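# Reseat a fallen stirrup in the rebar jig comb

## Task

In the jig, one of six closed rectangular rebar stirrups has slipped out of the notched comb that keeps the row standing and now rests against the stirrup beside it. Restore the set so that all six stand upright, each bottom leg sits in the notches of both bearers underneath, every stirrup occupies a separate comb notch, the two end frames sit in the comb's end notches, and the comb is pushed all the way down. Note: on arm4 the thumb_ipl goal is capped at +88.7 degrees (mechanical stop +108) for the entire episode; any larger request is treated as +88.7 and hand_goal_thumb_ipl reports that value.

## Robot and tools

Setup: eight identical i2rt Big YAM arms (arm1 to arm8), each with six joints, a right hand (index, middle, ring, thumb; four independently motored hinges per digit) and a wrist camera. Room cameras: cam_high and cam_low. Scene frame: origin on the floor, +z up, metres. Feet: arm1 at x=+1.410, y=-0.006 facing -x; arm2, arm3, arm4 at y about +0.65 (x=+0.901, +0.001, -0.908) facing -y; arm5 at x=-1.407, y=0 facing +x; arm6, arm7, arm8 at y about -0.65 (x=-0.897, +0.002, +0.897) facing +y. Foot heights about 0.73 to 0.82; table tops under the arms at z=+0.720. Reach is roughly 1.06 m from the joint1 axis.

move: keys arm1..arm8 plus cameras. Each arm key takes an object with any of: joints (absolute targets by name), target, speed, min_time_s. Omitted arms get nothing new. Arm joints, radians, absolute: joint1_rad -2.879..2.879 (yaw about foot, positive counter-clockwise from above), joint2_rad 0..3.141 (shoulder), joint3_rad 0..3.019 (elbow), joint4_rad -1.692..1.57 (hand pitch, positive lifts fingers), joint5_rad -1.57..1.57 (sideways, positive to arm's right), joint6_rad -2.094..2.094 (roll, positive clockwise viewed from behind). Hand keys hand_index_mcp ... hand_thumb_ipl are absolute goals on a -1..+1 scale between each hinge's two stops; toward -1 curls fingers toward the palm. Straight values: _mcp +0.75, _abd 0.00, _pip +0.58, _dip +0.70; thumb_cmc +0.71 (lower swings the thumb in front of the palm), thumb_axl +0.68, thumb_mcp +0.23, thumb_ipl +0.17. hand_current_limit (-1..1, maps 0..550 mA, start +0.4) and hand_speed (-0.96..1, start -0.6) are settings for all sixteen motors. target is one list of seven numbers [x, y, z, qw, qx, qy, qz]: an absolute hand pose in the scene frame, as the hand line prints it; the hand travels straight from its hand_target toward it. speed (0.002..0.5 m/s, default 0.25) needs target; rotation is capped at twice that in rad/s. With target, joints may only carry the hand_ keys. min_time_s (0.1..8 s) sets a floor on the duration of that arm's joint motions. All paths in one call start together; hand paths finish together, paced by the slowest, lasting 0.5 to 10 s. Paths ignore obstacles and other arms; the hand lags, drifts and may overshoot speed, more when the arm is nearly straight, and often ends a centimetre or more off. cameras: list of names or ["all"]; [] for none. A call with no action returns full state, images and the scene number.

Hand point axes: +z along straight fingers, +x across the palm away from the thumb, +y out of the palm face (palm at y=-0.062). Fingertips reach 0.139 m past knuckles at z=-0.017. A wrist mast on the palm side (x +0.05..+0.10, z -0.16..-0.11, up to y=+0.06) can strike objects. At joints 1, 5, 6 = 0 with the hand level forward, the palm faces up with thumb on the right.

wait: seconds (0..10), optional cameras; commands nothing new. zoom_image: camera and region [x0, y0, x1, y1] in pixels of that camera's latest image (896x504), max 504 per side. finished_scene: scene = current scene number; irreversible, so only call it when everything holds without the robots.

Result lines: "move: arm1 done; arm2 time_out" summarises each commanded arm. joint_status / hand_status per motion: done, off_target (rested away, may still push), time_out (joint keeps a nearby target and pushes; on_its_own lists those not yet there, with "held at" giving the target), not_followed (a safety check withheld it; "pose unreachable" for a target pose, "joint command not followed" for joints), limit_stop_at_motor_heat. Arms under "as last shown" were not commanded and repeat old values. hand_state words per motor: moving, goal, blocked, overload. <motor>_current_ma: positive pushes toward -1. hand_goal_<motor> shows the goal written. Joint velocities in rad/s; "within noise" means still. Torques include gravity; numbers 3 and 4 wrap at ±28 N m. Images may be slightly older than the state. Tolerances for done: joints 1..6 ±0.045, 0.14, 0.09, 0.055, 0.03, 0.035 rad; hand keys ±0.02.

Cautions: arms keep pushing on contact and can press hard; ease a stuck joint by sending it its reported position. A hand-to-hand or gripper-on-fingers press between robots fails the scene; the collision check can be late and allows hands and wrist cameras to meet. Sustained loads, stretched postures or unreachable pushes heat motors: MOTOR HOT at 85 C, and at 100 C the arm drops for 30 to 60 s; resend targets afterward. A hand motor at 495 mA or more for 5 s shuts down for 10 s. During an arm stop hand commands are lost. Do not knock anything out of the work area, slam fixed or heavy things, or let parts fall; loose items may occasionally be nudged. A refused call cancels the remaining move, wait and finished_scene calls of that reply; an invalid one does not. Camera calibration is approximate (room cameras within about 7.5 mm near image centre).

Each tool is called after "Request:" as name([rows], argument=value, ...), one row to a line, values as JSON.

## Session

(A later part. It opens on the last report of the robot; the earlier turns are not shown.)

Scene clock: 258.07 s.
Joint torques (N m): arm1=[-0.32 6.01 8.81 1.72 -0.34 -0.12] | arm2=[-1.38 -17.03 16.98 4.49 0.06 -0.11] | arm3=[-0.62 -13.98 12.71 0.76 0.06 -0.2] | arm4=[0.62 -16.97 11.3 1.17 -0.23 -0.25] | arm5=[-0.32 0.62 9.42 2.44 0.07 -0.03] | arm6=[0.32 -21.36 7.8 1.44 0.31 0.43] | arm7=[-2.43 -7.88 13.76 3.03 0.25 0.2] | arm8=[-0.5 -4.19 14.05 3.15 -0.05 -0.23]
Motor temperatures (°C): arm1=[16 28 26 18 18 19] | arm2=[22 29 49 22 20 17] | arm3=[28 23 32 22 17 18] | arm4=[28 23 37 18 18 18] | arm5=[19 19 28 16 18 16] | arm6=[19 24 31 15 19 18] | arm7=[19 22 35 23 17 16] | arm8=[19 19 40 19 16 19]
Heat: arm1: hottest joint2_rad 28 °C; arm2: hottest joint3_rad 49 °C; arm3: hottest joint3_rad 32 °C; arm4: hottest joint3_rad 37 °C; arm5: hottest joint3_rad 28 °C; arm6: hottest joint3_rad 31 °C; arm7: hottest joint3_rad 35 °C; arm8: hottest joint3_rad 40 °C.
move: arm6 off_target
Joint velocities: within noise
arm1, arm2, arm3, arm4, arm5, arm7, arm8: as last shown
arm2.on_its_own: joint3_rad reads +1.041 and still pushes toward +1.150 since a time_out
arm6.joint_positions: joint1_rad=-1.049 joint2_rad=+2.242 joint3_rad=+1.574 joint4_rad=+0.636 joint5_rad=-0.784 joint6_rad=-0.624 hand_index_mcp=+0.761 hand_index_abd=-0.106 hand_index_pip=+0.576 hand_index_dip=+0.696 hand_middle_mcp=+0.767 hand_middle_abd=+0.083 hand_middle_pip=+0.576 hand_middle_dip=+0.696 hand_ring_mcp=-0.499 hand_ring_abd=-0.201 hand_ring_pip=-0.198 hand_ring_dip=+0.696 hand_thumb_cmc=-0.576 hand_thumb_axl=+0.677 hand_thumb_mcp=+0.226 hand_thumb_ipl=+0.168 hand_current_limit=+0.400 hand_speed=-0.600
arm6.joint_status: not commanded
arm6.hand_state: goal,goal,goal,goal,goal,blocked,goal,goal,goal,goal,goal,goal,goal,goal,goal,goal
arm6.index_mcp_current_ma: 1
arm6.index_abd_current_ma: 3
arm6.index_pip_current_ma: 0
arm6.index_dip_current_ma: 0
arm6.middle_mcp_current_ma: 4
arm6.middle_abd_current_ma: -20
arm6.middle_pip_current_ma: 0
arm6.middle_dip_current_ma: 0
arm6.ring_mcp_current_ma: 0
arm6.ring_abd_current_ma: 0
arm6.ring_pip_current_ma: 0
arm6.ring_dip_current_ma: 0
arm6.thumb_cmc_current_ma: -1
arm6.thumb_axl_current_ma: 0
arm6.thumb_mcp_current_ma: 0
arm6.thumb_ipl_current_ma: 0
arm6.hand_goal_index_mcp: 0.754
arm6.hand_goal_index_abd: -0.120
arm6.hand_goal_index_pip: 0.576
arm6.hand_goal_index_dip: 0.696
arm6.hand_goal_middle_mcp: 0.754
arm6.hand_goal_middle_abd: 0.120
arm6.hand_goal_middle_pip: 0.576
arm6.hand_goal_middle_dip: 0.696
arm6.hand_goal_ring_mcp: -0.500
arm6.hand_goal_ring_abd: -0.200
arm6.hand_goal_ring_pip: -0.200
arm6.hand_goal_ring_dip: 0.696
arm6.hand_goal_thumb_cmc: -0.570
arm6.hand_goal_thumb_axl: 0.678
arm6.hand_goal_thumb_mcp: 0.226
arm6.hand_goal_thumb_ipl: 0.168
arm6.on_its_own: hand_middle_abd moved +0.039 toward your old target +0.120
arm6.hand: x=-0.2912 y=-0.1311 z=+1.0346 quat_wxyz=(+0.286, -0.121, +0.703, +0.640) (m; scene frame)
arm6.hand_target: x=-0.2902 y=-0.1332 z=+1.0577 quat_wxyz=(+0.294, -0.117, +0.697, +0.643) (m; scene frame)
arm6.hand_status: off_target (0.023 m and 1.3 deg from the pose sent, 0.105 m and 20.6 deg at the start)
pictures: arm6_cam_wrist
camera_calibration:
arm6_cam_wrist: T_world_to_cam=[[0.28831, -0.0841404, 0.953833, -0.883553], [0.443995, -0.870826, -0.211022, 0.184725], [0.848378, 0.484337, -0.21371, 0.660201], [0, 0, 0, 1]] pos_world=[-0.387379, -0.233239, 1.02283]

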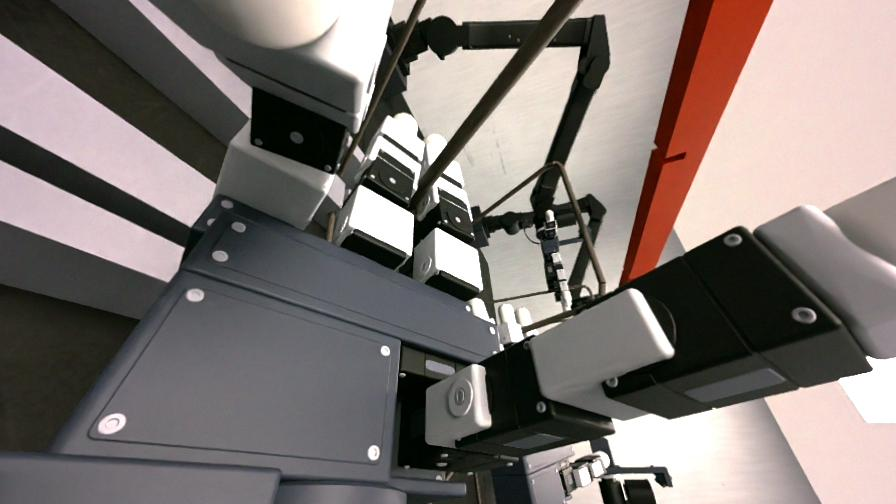

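Request:
move(arm6={"target": [-0.245, -0.133, 1.080, 0.2530, -0.0120, 0.7035, 0.6634], "speed": 0.1})

Request:
move(arm6={"target": [-0.204, -0.134, 1.095, 0.2179, 0.0867, 0.7018, 0.6727], "speed": 0.1}, cameras=["arm6_cam_wrist", "arm7_cam_wrist", "arm3_cam_wrist", "cam_high"])

Request:
zoom_image(camera="cam_high", region=[310, 110, 510, 260])

Request:
zoom_image(camera="arm3_cam_wrist", region=[460, 140, 860, 480])

Scene clock: 262.37 s.
Joint torques (N m): arm1=[0.03 5.89 8.8 1.63 -0.33 -0.16] | arm2=[-1.44 -17.03 16.94 4.46 0.06 -0.11] | arm3=[-0.67 -13.92 12.71 0.77 0.06 -0.2] | arm4=[0.38 -15.56 11.3 1.07 -0.31 -0.18] | arm5=[-0.32 0.56 9.43 2.44 0.06 -0.03] | arm6=[-0.21 -19.84 11.99 1.07 0.32 0.56] | arm7=[-2.61 -8 13.75 3.04 0.24 0.22] | arm8=[-0.67 -4.07 14.02 3.17 -0.06 -0.23]
Motor temperatures (°C): arm1=[16 28 26 18 18 19] | arm2=[22 29 50 22 20 17] | arm3=[28 23 32 22 17 18] | arm4=[28 24 37 18 18 18] | arm5=[19 19 28 16 18 16] | arm6=[19 25 31 15 19 18] | arm7=[19 22 35 23 17 16] | arm8=[19 19 40 19 16 19]
Heat: arm1: hottest joint2_rad 28 °C; arm2: hottest joint3_rad 50 °C; arm3: hottest joint3_rad 32 °C; arm4: hottest joint3_rad 37 °C; arm5: hottest joint3_rad 28 °C; arm6: hottest joint3_rad 31 °C; arm7: hottest joint3_rad 35 °C; arm8: hottest joint3_rad 40 °C.
move: arm6 off_target
Joint velocities: within noise
arm1.joint_positions: joint1_rad=-0.255 joint2_rad=+0.577 joint3_rad=+1.767 joint4_rad=-1.583 joint5_rad=-0.468 joint6_rad=+0.886 hand_index_mcp=+0.755 hand_index_abd=+0.001 hand_index_pip=+0.577 hand_index_dip=+0.696 hand_middle_mcp=+0.755 hand_middle_abd=+0.001 hand_middle_pip=+0.577 hand_middle_dip=+0.696 hand_ring_mcp=+0.756 hand_ring_abd=+0.001 hand_ring_pip=+0.577 hand_ring_dip=+0.696 hand_thumb_cmc=+0.715 hand_thumb_axl=+0.677 hand_thumb_mcp=+0.226 hand_thumb_ipl=+0.168 hand_current_limit=+0.400 hand_speed=-0.600
arm1.joint_status: not commanded
arm1.hand_state: goal,goal,goal,goal,goal,goal,goal,goal,goal,goal,goal,goal,goal,goal,goal,goal
arm1.index_mcp_current_ma: 0
arm1.index_abd_current_ma: 0
arm1.index_pip_current_ma: 0
arm1.index_dip_current_ma: 0
arm1.middle_mcp_current_ma: 0
arm1.middle_abd_current_ma: 0
arm1.middle_pip_current_ma: 0
arm1.middle_dip_current_ma: 0
arm1.ring_mcp_current_ma: 0
arm1.ring_abd_current_ma: 0
arm1.ring_pip_current_ma: 0
arm1.ring_dip_current_ma: 0
arm1.thumb_cmc_current_ma: 0
arm1.thumb_axl_current_ma: 0
arm1.thumb_mcp_current_ma: 0
arm1.thumb_ipl_current_ma: 0
arm1.hand_goal_index_mcp: 0.754
arm1.hand_goal_index_abd: 0.000
arm1.hand_goal_index_pip: 0.576
arm1.hand_goal_index_dip: 0.696
arm1.hand_goal_middle_mcp: 0.754
arm1.hand_goal_middle_abd: 0.000
arm1.hand_goal_middle_pip: 0.576
arm1.hand_goal_middle_dip: 0.696
arm1.hand_goal_ring_mcp: 0.754
arm1.hand_goal_ring_abd: 0.000
arm1.hand_goal_ring_pip: 0.576
arm1.hand_goal_ring_dip: 0.696
arm1.hand_goal_thumb_cmc: 0.714
arm1.hand_goal_thumb_axl: 0.678
arm1.hand_goal_thumb_mcp: 0.226
arm1.hand_goal_thumb_ipl: 0.168
arm1.hand: x=+1.2665 y=+0.0303 z=+1.4081 quat_wxyz=(+0.568, +0.297, -0.764, -0.067) (m; scene frame)
arm1.hand_target: x=+1.2701 y=+0.0299 z=+1.4197 quat_wxyz=(+0.573, +0.298, -0.760, -0.075) (m; scene frame)
arm1.hand_status: not commanded
arm2.joint_positions: joint1_rad=+0.076 joint2_rad=+1.541 joint3_rad=+1.041 joint4_rad=+0.625 joint5_rad=+0.059 joint6_rad=+0.006 hand_index_mcp=+0.782 hand_index_abd=+0.001 hand_index_pip=+0.577 hand_index_dip=+0.696 hand_middle_mcp=+0.778 hand_middle_abd=+0.001 hand_middle_pip=+0.577 hand_middle_dip=+0.696 hand_ring_mcp=+0.775 hand_ring_abd=+0.001 hand_ring_pip=+0.577 hand_ring_dip=+0.696 hand_thumb_cmc=-0.568 hand_thumb_axl=+0.677 hand_thumb_mcp=+0.226 hand_thumb_ipl=+0.168 hand_current_limit=+0.400 hand_speed=-0.600
arm2.joint_status: not commanded
arm2.hand_state: blocked,goal,goal,goal,blocked,goal,goal,goal,blocked,goal,goal,goal,goal,goal,goal,goal
arm2.index_mcp_current_ma: 16
arm2.index_abd_current_ma: 0
arm2.index_pip_current_ma: 0
arm2.index_dip_current_ma: 0
arm2.middle_mcp_current_ma: 12
arm2.middle_abd_current_ma: 0
arm2.middle_pip_current_ma: 0
arm2.middle_dip_current_ma: 0
arm2.ring_mcp_current_ma: 9
arm2.ring_abd_current_ma: 0
arm2.ring_pip_current_ma: 0
arm2.ring_dip_current_ma: 0
arm2.thumb_cmc_current_ma: 0
arm2.thumb_axl_current_ma: 0
arm2.thumb_mcp_current_ma: 0
arm2.thumb_ipl_current_ma: 0
arm2.hand_goal_index_mcp: 0.754
arm2.hand_goal_index_abd: 0.000
arm2.hand_goal_index_pip: 0.576
arm2.hand_goal_index_dip: 0.696
arm2.hand_goal_middle_mcp: 0.754
arm2.hand_goal_middle_abd: 0.000
arm2.hand_goal_middle_pip: 0.576
arm2.hand_goal_middle_dip: 0.696
arm2.hand_goal_ring_mcp: 0.754
arm2.hand_goal_ring_abd: 0.000
arm2.hand_goal_ring_pip: 0.576
arm2.hand_goal_ring_dip: 0.696
arm2.hand_goal_thumb_cmc: -0.570
arm2.hand_goal_thumb_axl: 0.678
arm2.hand_goal_thumb_mcp: 0.226
arm2.hand_goal_thumb_ipl: 0.168
arm2.on_its_own: joint3_rad reads +1.041 and still pushes toward +1.150 since a time_out
arm2.hand: x=+0.9202 y=+0.0059 z=+1.2669 quat_wxyz=(+0.751, +0.660, +0.005, +0.006) (m; scene frame)
arm2.hand_target: x=+0.9110 y=+0.0336 z=+1.3769 quat_wxyz=(+0.816, +0.579, -0.001, +0.001) (m; scene frame)
arm2.hand_status: not commanded
arm3.joint_positions: joint1_rad=+1.087 joint2_rad=+1.867 joint3_rad=+1.362 joint4_rad=+0.482 joint5_rad=+1.040 joint6_rad=+0.018 hand_index_mcp=+0.763 hand_index_abd=-0.056 hand_index_pip=+0.577 hand_index_dip=+0.696 hand_middle_mcp=+0.763 hand_middle_abd=+0.052 hand_middle_pip=+0.577 hand_middle_dip=+0.696 hand_ring_mcp=+0.762 hand_ring_abd=-0.197 hand_ring_pip=+0.577 hand_ring_dip=+0.696 hand_thumb_cmc=+0.722 hand_thumb_axl=+0.677 hand_thumb_mcp=+0.226 hand_thumb_ipl=+0.168 hand_current_limit=+0.400 hand_speed=-0.600
arm3.joint_status: not commanded
arm3.hand_state: goal,blocked,goal,goal,goal,blocked,goal,goal,goal,goal,goal,goal,goal,goal,goal,goal
arm3.index_mcp_current_ma: 22
arm3.index_abd_current_ma: 117
arm3.index_pip_current_ma: 1
arm3.index_dip_current_ma: 0
arm3.middle_mcp_current_ma: 21
arm3.middle_abd_current_ma: -131
arm3.middle_pip_current_ma: 1
arm3.middle_dip_current_ma: 0
arm3.ring_mcp_current_ma: 18
arm3.ring_abd_current_ma: 5
arm3.ring_pip_current_ma: 1
arm3.ring_dip_current_ma: 0
arm3.thumb_cmc_current_ma: 17
arm3.thumb_axl_current_ma: -1
arm3.thumb_mcp_current_ma: 0
arm3.thumb_ipl_current_ma: 0
arm3.hand_goal_index_mcp: 0.754
arm3.hand_goal_index_abd: -0.100
arm3.hand_goal_index_pip: 0.576
arm3.hand_goal_index_dip: 0.696
arm3.hand_goal_middle_mcp: 0.754
arm3.hand_goal_middle_abd: 0.100
arm3.hand_goal_middle_pip: 0.576
arm3.hand_goal_middle_dip: 0.696
arm3.hand_goal_ring_mcp: 0.754
arm3.hand_goal_ring_abd: -0.200
arm3.hand_goal_ring_pip: 0.576
arm3.hand_goal_ring_dip: 0.696
arm3.hand_goal_thumb_cmc: 0.714
arm3.hand_goal_thumb_axl: 0.678
arm3.hand_goal_thumb_mcp: 0.226
arm3.hand_goal_thumb_ipl: 0.168
arm3.hand: x=+0.5038 y=+0.1880 z=+1.1698 quat_wxyz=(+0.708, +0.707, +0.002, +0.009) (m; scene frame)
arm3.hand_target: x=+0.5097 y=+0.1747 z=+1.1676 quat_wxyz=(+0.707, +0.707, +0.000, +0.000) (m; scene frame)
arm3.hand_status: not commanded
arm4: as last shown
arm5.joint_positions: joint1_rad=-0.432 joint2_rad=+0.645 joint3_rad=+1.439 joint4_rad=-1.339 joint5_rad=-0.024 joint6_rad=+1.060 hand_index_mcp=+0.755 hand_index_abd=+0.000 hand_index_pip=+0.577 hand_index_dip=+0.696 hand_middle_mcp=+0.755 hand_middle_abd=+0.000 hand_middle_pip=+0.577 hand_middle_dip=+0.696 hand_ring_mcp=+0.755 hand_ring_abd=+0.000 hand_ring_pip=+0.577 hand_ring_dip=+0.696 hand_thumb_cmc=+0.715 hand_thumb_axl=+0.677 hand_thumb_mcp=+0.226 hand_thumb_ipl=+0.168 hand_current_limit=+0.400 hand_speed=-0.600
arm5.joint_status: not commanded
arm5.hand_state: goal,goal,goal,goal,goal,goal,goal,goal,goal,goal,goal,goal,goal,goal,goal,goal
arm5.index_mcp_current_ma: 2
arm5.index_abd_current_ma: 0
arm5.index_pip_current_ma: 1
arm5.index_dip_current_ma: 0
arm5.middle_mcp_current_ma: 2
arm5.middle_abd_current_ma: 0
arm5.middle_pip_current_ma: 1
arm5.middle_dip_current_ma: 0
arm5.ring_mcp_current_ma: 2
arm5.ring_abd_current_ma: 0
arm5.ring_pip_current_ma: 1
arm5.ring_dip_current_ma: 0
arm5.thumb_cmc_current_ma: 2
arm5.thumb_axl_current_ma: -1
arm5.thumb_mcp_current_ma: 0
arm5.thumb_ipl_current_ma: -1
arm5.hand_goal_index_mcp: 0.754
arm5.hand_goal_index_abd: 0.000
arm5.hand_goal_index_pip: 0.576
arm5.hand_goal_index_dip: 0.696
arm5.hand_goal_middle_mcp: 0.754
arm5.hand_goal_middle_abd: 0.000
arm5.hand_goal_middle_pip: 0.576
arm5.hand_goal_middle_dip: 0.696
arm5.hand_goal_ring_mcp: 0.754
arm5.hand_goal_ring_abd: 0.000
arm5.hand_goal_ring_pip: 0.576
arm5.hand_goal_ring_dip: 0.696
arm5.hand_goal_thumb_cmc: 0.714
arm5.hand_goal_thumb_axl: 0.678
arm5.hand_goal_thumb_mcp: 0.226
arm5.hand_goal_thumb_ipl: 0.168
arm5.hand: x=-1.2037 y=-0.1706 z=+1.3222 quat_wxyz=(+0.202, +0.869, +0.061, +0.447) (m; scene frame)
arm5.hand_target: x=-1.2070 y=-0.1693 z=+1.3377 quat_wxyz=(+0.209, +0.860, +0.061, +0.461) (m; scene frame)
arm5.hand_status: not commanded
arm6.joint_positions: joint1_rad=-1.042 joint2_rad=+2.224 joint3_rad=+1.579 joint4_rad=+0.609 joint5_rad=-0.698 joint6_rad=-0.421 hand_index_mcp=+0.750 hand_index_abd=-0.089 hand_index_pip=+0.576 hand_index_dip=+0.696 hand_middle_mcp=+0.767 hand_middle_abd=+0.086 hand_middle_pip=+0.576 hand_middle_dip=+0.696 hand_ring_mcp=-0.499 hand_ring_abd=-0.201 hand_ring_pip=-0.199 hand_ring_dip=+0.696 hand_thumb_cmc=-0.576 hand_thumb_axl=+0.677 hand_thumb_mcp=+0.226 hand_thumb_ipl=+0.168 hand_current_limit=+0.400 hand_speed=-0.600
arm6.joint_status: not commanded
arm6.hand_state: goal,blocked,goal,goal,goal,blocked,goal,goal,goal,goal,goal,goal,goal,goal,goal,goal
arm6.index_mcp_current_ma: -1
arm6.index_abd_current_ma: 15
arm6.index_pip_current_ma: 0
arm6.index_dip_current_ma: 0
arm6.middle_mcp_current_ma: 4
arm6.middle_abd_current_ma: -17
arm6.middle_pip_current_ma: 0
arm6.middle_dip_current_ma: 0
arm6.ring_mcp_current_ma: 0
arm6.ring_abd_current_ma: 0
arm6.ring_pip_current_ma: 0
arm6.ring_dip_current_ma: 0
arm6.thumb_cmc_current_ma: -1
arm6.thumb_axl_current_ma: 0
arm6.thumb_mcp_current_ma: 0
arm6.thumb_ipl_current_ma: 0
arm6.hand_goal_index_mcp: 0.754
arm6.hand_goal_index_abd: -0.120
arm6.hand_goal_index_pip: 0.576
arm6.hand_goal_index_dip: 0.696
arm6.hand_goal_middle_mcp: 0.754
arm6.hand_goal_middle_abd: 0.120
arm6.hand_goal_middle_pip: 0.576
arm6.hand_goal_middle_dip: 0.696
arm6.hand_goal_ring_mcp: -0.500
arm6.hand_goal_ring_abd: -0.200
arm6.hand_goal_ring_pip: -0.200
arm6.hand_goal_ring_dip: 0.696
arm6.hand_goal_thumb_cmc: -0.570
arm6.hand_goal_thumb_axl: 0.678
arm6.hand_goal_thumb_mcp: 0.226
arm6.hand_goal_thumb_ipl: 0.168
arm6.hand: x=-0.2626 y=-0.1332 z=+1.0491 quat_wxyz=(+0.244, -0.020, +0.715, +0.655) (m; scene frame)
arm6.hand_target: x=-0.2476 y=-0.1349 z=+1.0799 quat_wxyz=(+0.253, -0.012, +0.704, +0.664) (m; scene frame)
arm6.hand_status: off_target (0.036 m and 2.2 deg from the pose sent, 0.065 m and 13.3 deg at the start)
arm7.joint_positions: joint1_rad=-0.166 joint2_rad=+1.288 joint3_rad=+0.396 joint4_rad=+0.856 joint5_rad=-0.237 joint6_rad=-0.456 hand_index_mcp=+0.746 hand_index_abd=-0.053 hand_index_pip=+0.572 hand_index_dip=+0.696 hand_middle_mcp=+0.753 hand_middle_abd=+0.015 hand_middle_pip=+0.573 hand_middle_dip=+0.696 hand_ring_mcp=+0.760 hand_ring_abd=-0.200 hand_ring_pip=+0.577 hand_ring_dip=+0.696 hand_thumb_cmc=+0.720 hand_thumb_axl=+0.677 hand_thumb_mcp=+0.226 hand_thumb_ipl=+0.168 hand_current_limit=+0.400 hand_speed=-0.600
arm7.joint_status: not commanded
arm7.hand_state: goal,blocked,goal,goal,goal,blocked,goal,goal,goal,goal,goal,goal,goal,goal,goal,goal
arm7.index_mcp_current_ma: -34
arm7.index_abd_current_ma: 182
arm7.index_pip_current_ma: -16
arm7.index_dip_current_ma: 0
arm7.middle_mcp_current_ma: -6
arm7.middle_abd_current_ma: -342
arm7.middle_pip_current_ma: -10
arm7.middle_dip_current_ma: 0
arm7.ring_mcp_current_ma: 26
arm7.ring_abd_current_ma: -1
arm7.ring_pip_current_ma: 3
arm7.ring_dip_current_ma: 0
arm7.thumb_cmc_current_ma: 23
arm7.thumb_axl_current_ma: -3
arm7.thumb_mcp_current_ma: -1
arm7.thumb_ipl_current_ma: -1
arm7.hand_goal_index_mcp: 0.754
arm7.hand_goal_index_abd: -0.100
arm7.hand_goal_index_pip: 0.576
arm7.hand_goal_index_dip: 0.696
arm7.hand_goal_middle_mcp: 0.754
arm7.hand_goal_middle_abd: 0.100
arm7.hand_goal_middle_pip: 0.576
arm7.hand_goal_middle_dip: 0.696
arm7.hand_goal_ring_mcp: 0.754
arm7.hand_goal_ring_abd: -0.200
arm7.hand_goal_ring_pip: 0.576
arm7.hand_goal_ring_dip: 0.696
arm7.hand_goal_thumb_cmc: 0.714
arm7.hand_goal_thumb_axl: 0.678
arm7.hand_goal_thumb_mcp: 0.226
arm7.hand_goal_thumb_ipl: 0.168
arm7.hand: x=+0.0416 y=-0.1943 z=+1.0562 quat_wxyz=(+0.140, -0.169, +0.695, +0.685) (m; scene frame)
arm7.hand_target: x=+0.0593 y=-0.1857 z=+1.0896 quat_wxyz=(+0.157, -0.149, +0.672, +0.708) (m; scene frame)
arm7.hand_status: not commanded
arm8.joint_positions: joint1_rad=+0.433 joint2_rad=+0.957 joint3_rad=+0.597 joint4_rad=+0.357 joint5_rad=+0.441 joint6_rad=-0.013 hand_index_mcp=+0.763 hand_index_abd=-0.027 hand_index_pip=+0.577 hand_index_dip=+0.696 hand_middle_mcp=+0.762 hand_middle_abd=+0.059 hand_middle_pip=+0.577 hand_middle_dip=+0.696 hand_ring_mcp=+0.761 hand_ring_abd=-0.197 hand_ring_pip=+0.577 hand_ring_dip=+0.696 hand_thumb_cmc=+0.721 hand_thumb_axl=+0.677 hand_thumb_mcp=+0.225 hand_thumb_ipl=+0.168 hand_current_limit=+0.400 hand_speed=-0.600
arm8.joint_status: not commanded
arm8.hand_state: goal,blocked,goal,goal,goal,blocked,goal,goal,goal,goal,goal,goal,goal,goal,goal,goal
arm8.index_mcp_current_ma: 45
arm8.index_abd_current_ma: 203
arm8.index_pip_current_ma: 4
arm8.index_dip_current_ma: 0
arm8.middle_mcp_current_ma: 43
arm8.middle_abd_current_ma: -178
arm8.middle_pip_current_ma: 4
arm8.middle_dip_current_ma: 0
arm8.ring_mcp_current_ma: 38
arm8.ring_abd_current_ma: 14
arm8.ring_pip_current_ma: 4
arm8.ring_dip_current_ma: 0
arm8.thumb_cmc_current_ma: 33
arm8.thumb_axl_current_ma: -4
arm8.thumb_mcp_current_ma: -4
arm8.thumb_ipl_current_ma: -2
arm8.hand_goal_index_mcp: 0.754
arm8.hand_goal_index_abd: -0.074
arm8.hand_goal_index_pip: 0.576
arm8.hand_goal_index_dip: 0.696
arm8.hand_goal_middle_mcp: 0.754
arm8.hand_goal_middle_abd: 0.100
arm8.hand_goal_middle_pip: 0.576
arm8.hand_goal_middle_dip: 0.696
arm8.hand_goal_ring_mcp: 0.754
arm8.hand_goal_ring_abd: -0.200
arm8.hand_goal_ring_pip: 0.576
arm8.hand_goal_ring_dip: 0.696
arm8.hand_goal_thumb_cmc: 0.714
arm8.hand_goal_thumb_axl: 0.678
arm8.hand_goal_thumb_mcp: 0.226
arm8.hand_goal_thumb_ipl: 0.168
arm8.hand: x=+0.7881 y=-0.2079 z=+1.1632 quat_wxyz=(+0.004, -0.010, +0.706, +0.708) (m; scene frame)
arm8.hand_target: x=+0.7895 y=-0.2023 z=+1.1960 quat_wxyz=(+0.000, +0.000, +0.685, +0.728) (m; scene frame)
arm8.hand_status: not commanded
pictures: none

Scene clock: 264.17 s.
Joint torques (N m): arm1=[0.5 6.07 8.61 1.7 -0.34 -0.13] | arm2=[-1.44 -17.08 16.98 4.48 0.06 -0.11] | arm3=[-0.62 -13.98 12.71 0.77 0.06 -0.21] | arm4=[0.21 -16.5 11 0.94 -0.23 -0.21] | arm5=[-0.38 0.5 9.43 2.44 0.06 -0.03] | arm6=[0.09 -19.19 12.55 1.25 0.14 0.5] | arm7=[-2.55 -8.06 13.7 3.06 0.25 0.23] | arm8=[-0.62 -4.07 14.05 3.22 -0.06 -0.24]
Motor temperatures (°C): arm1=[16 28 26 18 18 19] | arm2=[22 29 50 22 20 17] | arm3=[28 23 32 22 17 18] | arm4=[28 24 37 18 18 18] | arm5=[19 19 28 16 18 16] | arm6=[19 25 32 15 19 18] | arm7=[19 22 35 23 17 16] | arm8=[19 19 40 19 16 19]
Heat: arm1: hottest joint2_rad 28 °C; arm2: hottest joint3_rad 50 °C; arm3: hottest joint3_rad 32 °C; arm4: hottest joint3_rad 37 °C; arm5: hottest joint3_rad 28 °C; arm6: hottest joint3_rad 32 °C; arm7: hottest joint3_rad 35 °C; arm8: hottest joint3_rad 40 °C.
move: arm6 off_target
Joint velocities: within noise
arm1, arm2, arm3, arm4, arm5, arm7, arm8: as last shown
arm2.on_its_own: joint3_rad reads +1.041 and still pushes toward +1.150 since a time_out
arm6.joint_positions: joint1_rad=-1.040 joint2_rad=+2.220 joint3_rad=+1.650 joint4_rad=+0.535 joint5_rad=-0.599 joint6_rad=-0.234 hand_index_mcp=+0.745 hand_index_abd=-0.083 hand_index_pip=+0.576 hand_index_dip=+0.696 hand_middle_mcp=+0.770 hand_middle_abd=+0.087 hand_middle_pip=+0.574 hand_middle_dip=+0.696 hand_ring_mcp=-0.499 hand_ring_abd=-0.201 hand_ring_pip=-0.199 hand_ring_dip=+0.696 hand_thumb_cmc=-0.576 hand_thumb_axl=+0.677 hand_thumb_mcp=+0.226 hand_thumb_ipl=+0.168 hand_current_limit=+0.400 hand_speed=-0.600
arm6.joint_status: not commanded
arm6.hand_state: goal,blocked,goal,goal,goal,blocked,goal,goal,goal,goal,goal,goal,goal,goal,goal,goal
arm6.index_mcp_current_ma: -2
arm6.index_abd_current_ma: 20
arm6.index_pip_current_ma: 0
arm6.index_dip_current_ma: 0
arm6.middle_mcp_current_ma: 6
arm6.middle_abd_current_ma: -16
arm6.middle_pip_current_ma: 0
arm6.middle_dip_current_ma: 0
arm6.ring_mcp_current_ma: 0
arm6.ring_abd_current_ma: 0
arm6.ring_pip_current_ma: 0
arm6.ring_dip_current_ma: 0
arm6.thumb_cmc_current_ma: -1
arm6.thumb_axl_current_ma: 0
arm6.thumb_mcp_current_ma: 0
arm6.thumb_ipl_current_ma: 0
arm6.hand_goal_index_mcp: 0.754
arm6.hand_goal_index_abd: -0.120
arm6.hand_goal_index_pip: 0.576
arm6.hand_goal_index_dip: 0.696
arm6.hand_goal_middle_mcp: 0.754
arm6.hand_goal_middle_abd: 0.120
arm6.hand_goal_middle_pip: 0.576
arm6.hand_goal_middle_dip: 0.696
arm6.hand_goal_ring_mcp: -0.500
arm6.hand_goal_ring_abd: -0.200
arm6.hand_goal_ring_pip: -0.200
arm6.hand_goal_ring_dip: 0.696
arm6.hand_goal_thumb_cmc: -0.570
arm6.hand_goal_thumb_axl: 0.678
arm6.hand_goal_thumb_mcp: 0.226
arm6.hand_goal_thumb_ipl: 0.168
arm6.hand: x=-0.2186 y=-0.1363 z=+1.0736 quat_wxyz=(+0.215, +0.080, +0.712, +0.664) (m; scene frame)
arm6.hand_target: x=-0.2060 y=-0.1355 z=+1.0950 quat_wxyz=(+0.218, +0.087, +0.702, +0.673) (m; scene frame)
arm6.hand_status: off_target (0.026 m and 1.8 deg from the pose sent, 0.074 m and 12.9 deg at the start)
pictures: arm3_cam_wrist, arm6_cam_wrist, arm7_cam_wrist, cam_high
camera_calibration:
arm3_cam_wrist: T_world_to_cam=[[-0.774987, 0.0433222, 0.63049, -0.329367], [-0.426482, 0.700379, -0.572348, 0.704583], [-0.466378, -0.712455, -0.524309, 1.1153], [0, 0, 0, 1]] pos_world=[0.565388, 0.315395, 1.19569]
arm6_cam_wrist: T_world_to_cam=[[0.580157, -0.269524, 0.768619, -0.704736], [0.159918, -0.887605, -0.431954, 0.328954], [0.798651, 0.373517, -0.471848, 0.860726], [0, 0, 0, 1]] pos_world=[-0.331168, -0.219458, 1.0899]
arm7_cam_wrist: T_world_to_cam=[[0.459878, 0.0437606, 0.886903, -0.915422], [0.606941, -0.744548, -0.277976, 0.0726681], [0.648177, 0.666133, -0.368962, 0.612589], [0, 0, 0, 1]] pos_world=[-0.0201891, -0.313902, 1.05811]

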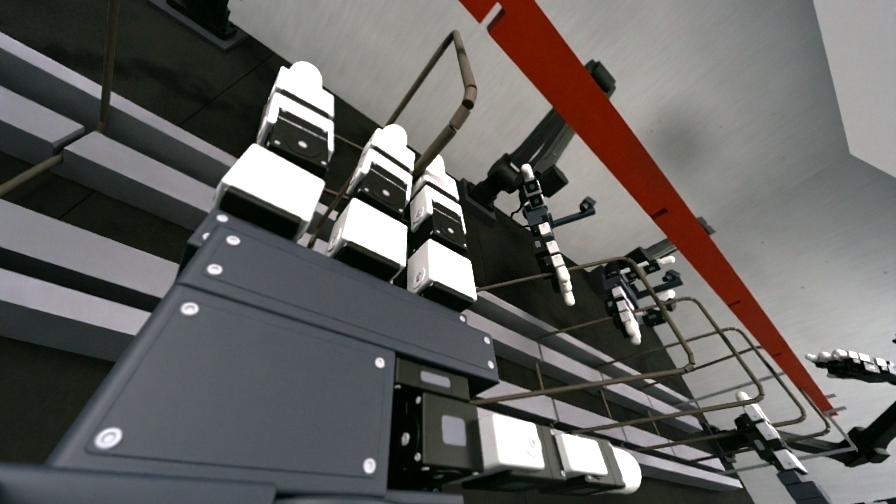

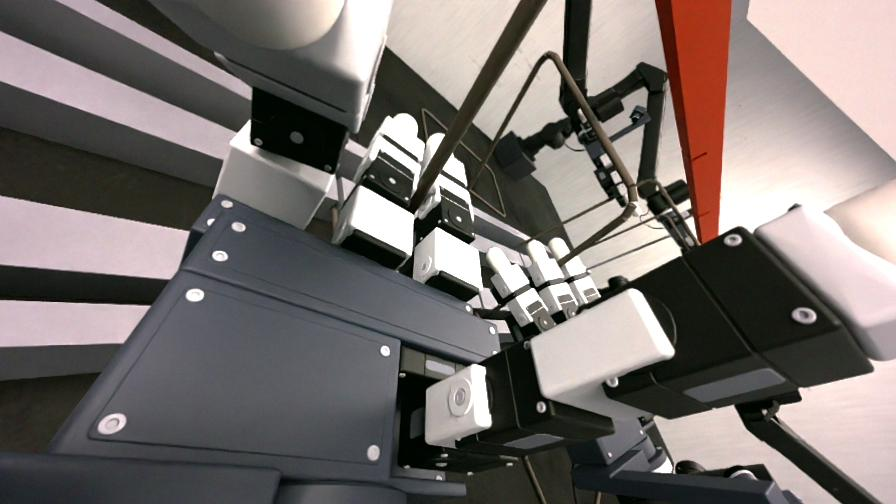

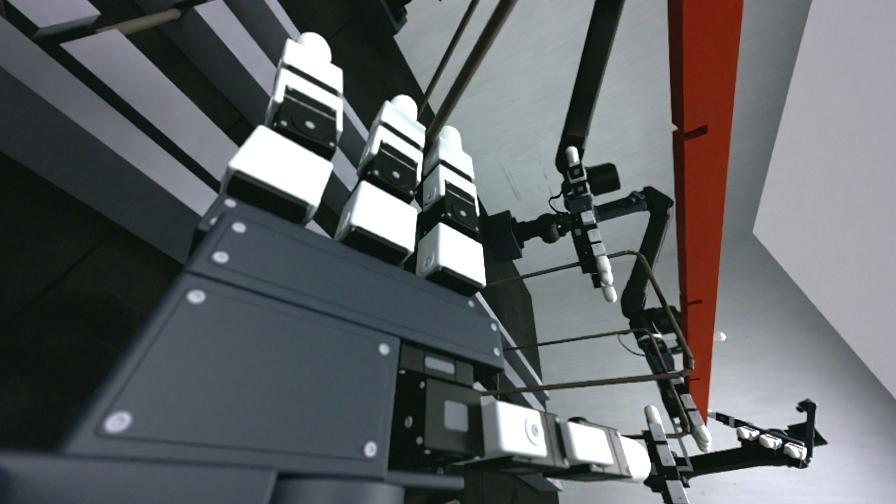

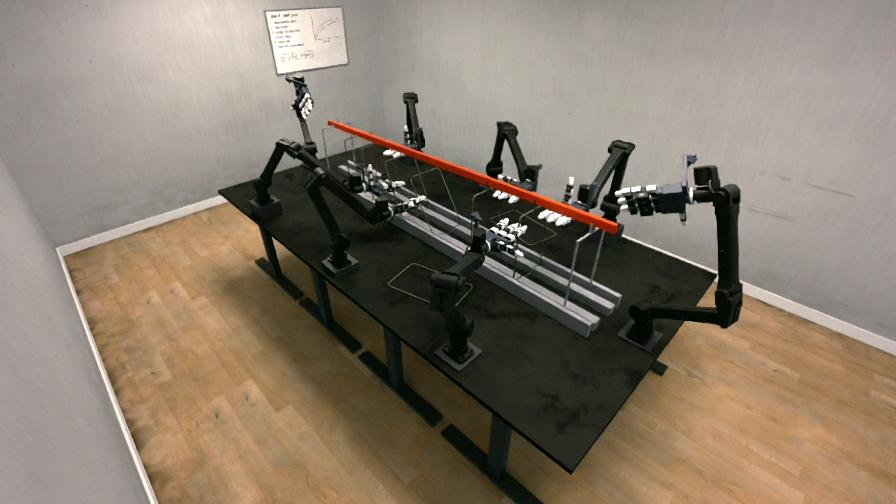

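Scaled by 2.520.

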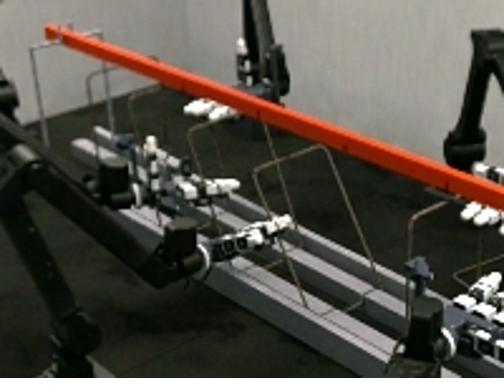

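Scaled by 1.260.

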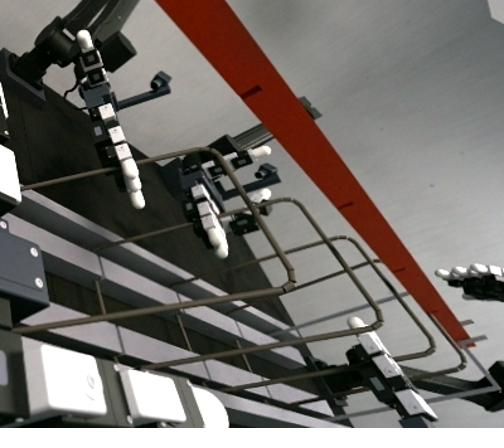

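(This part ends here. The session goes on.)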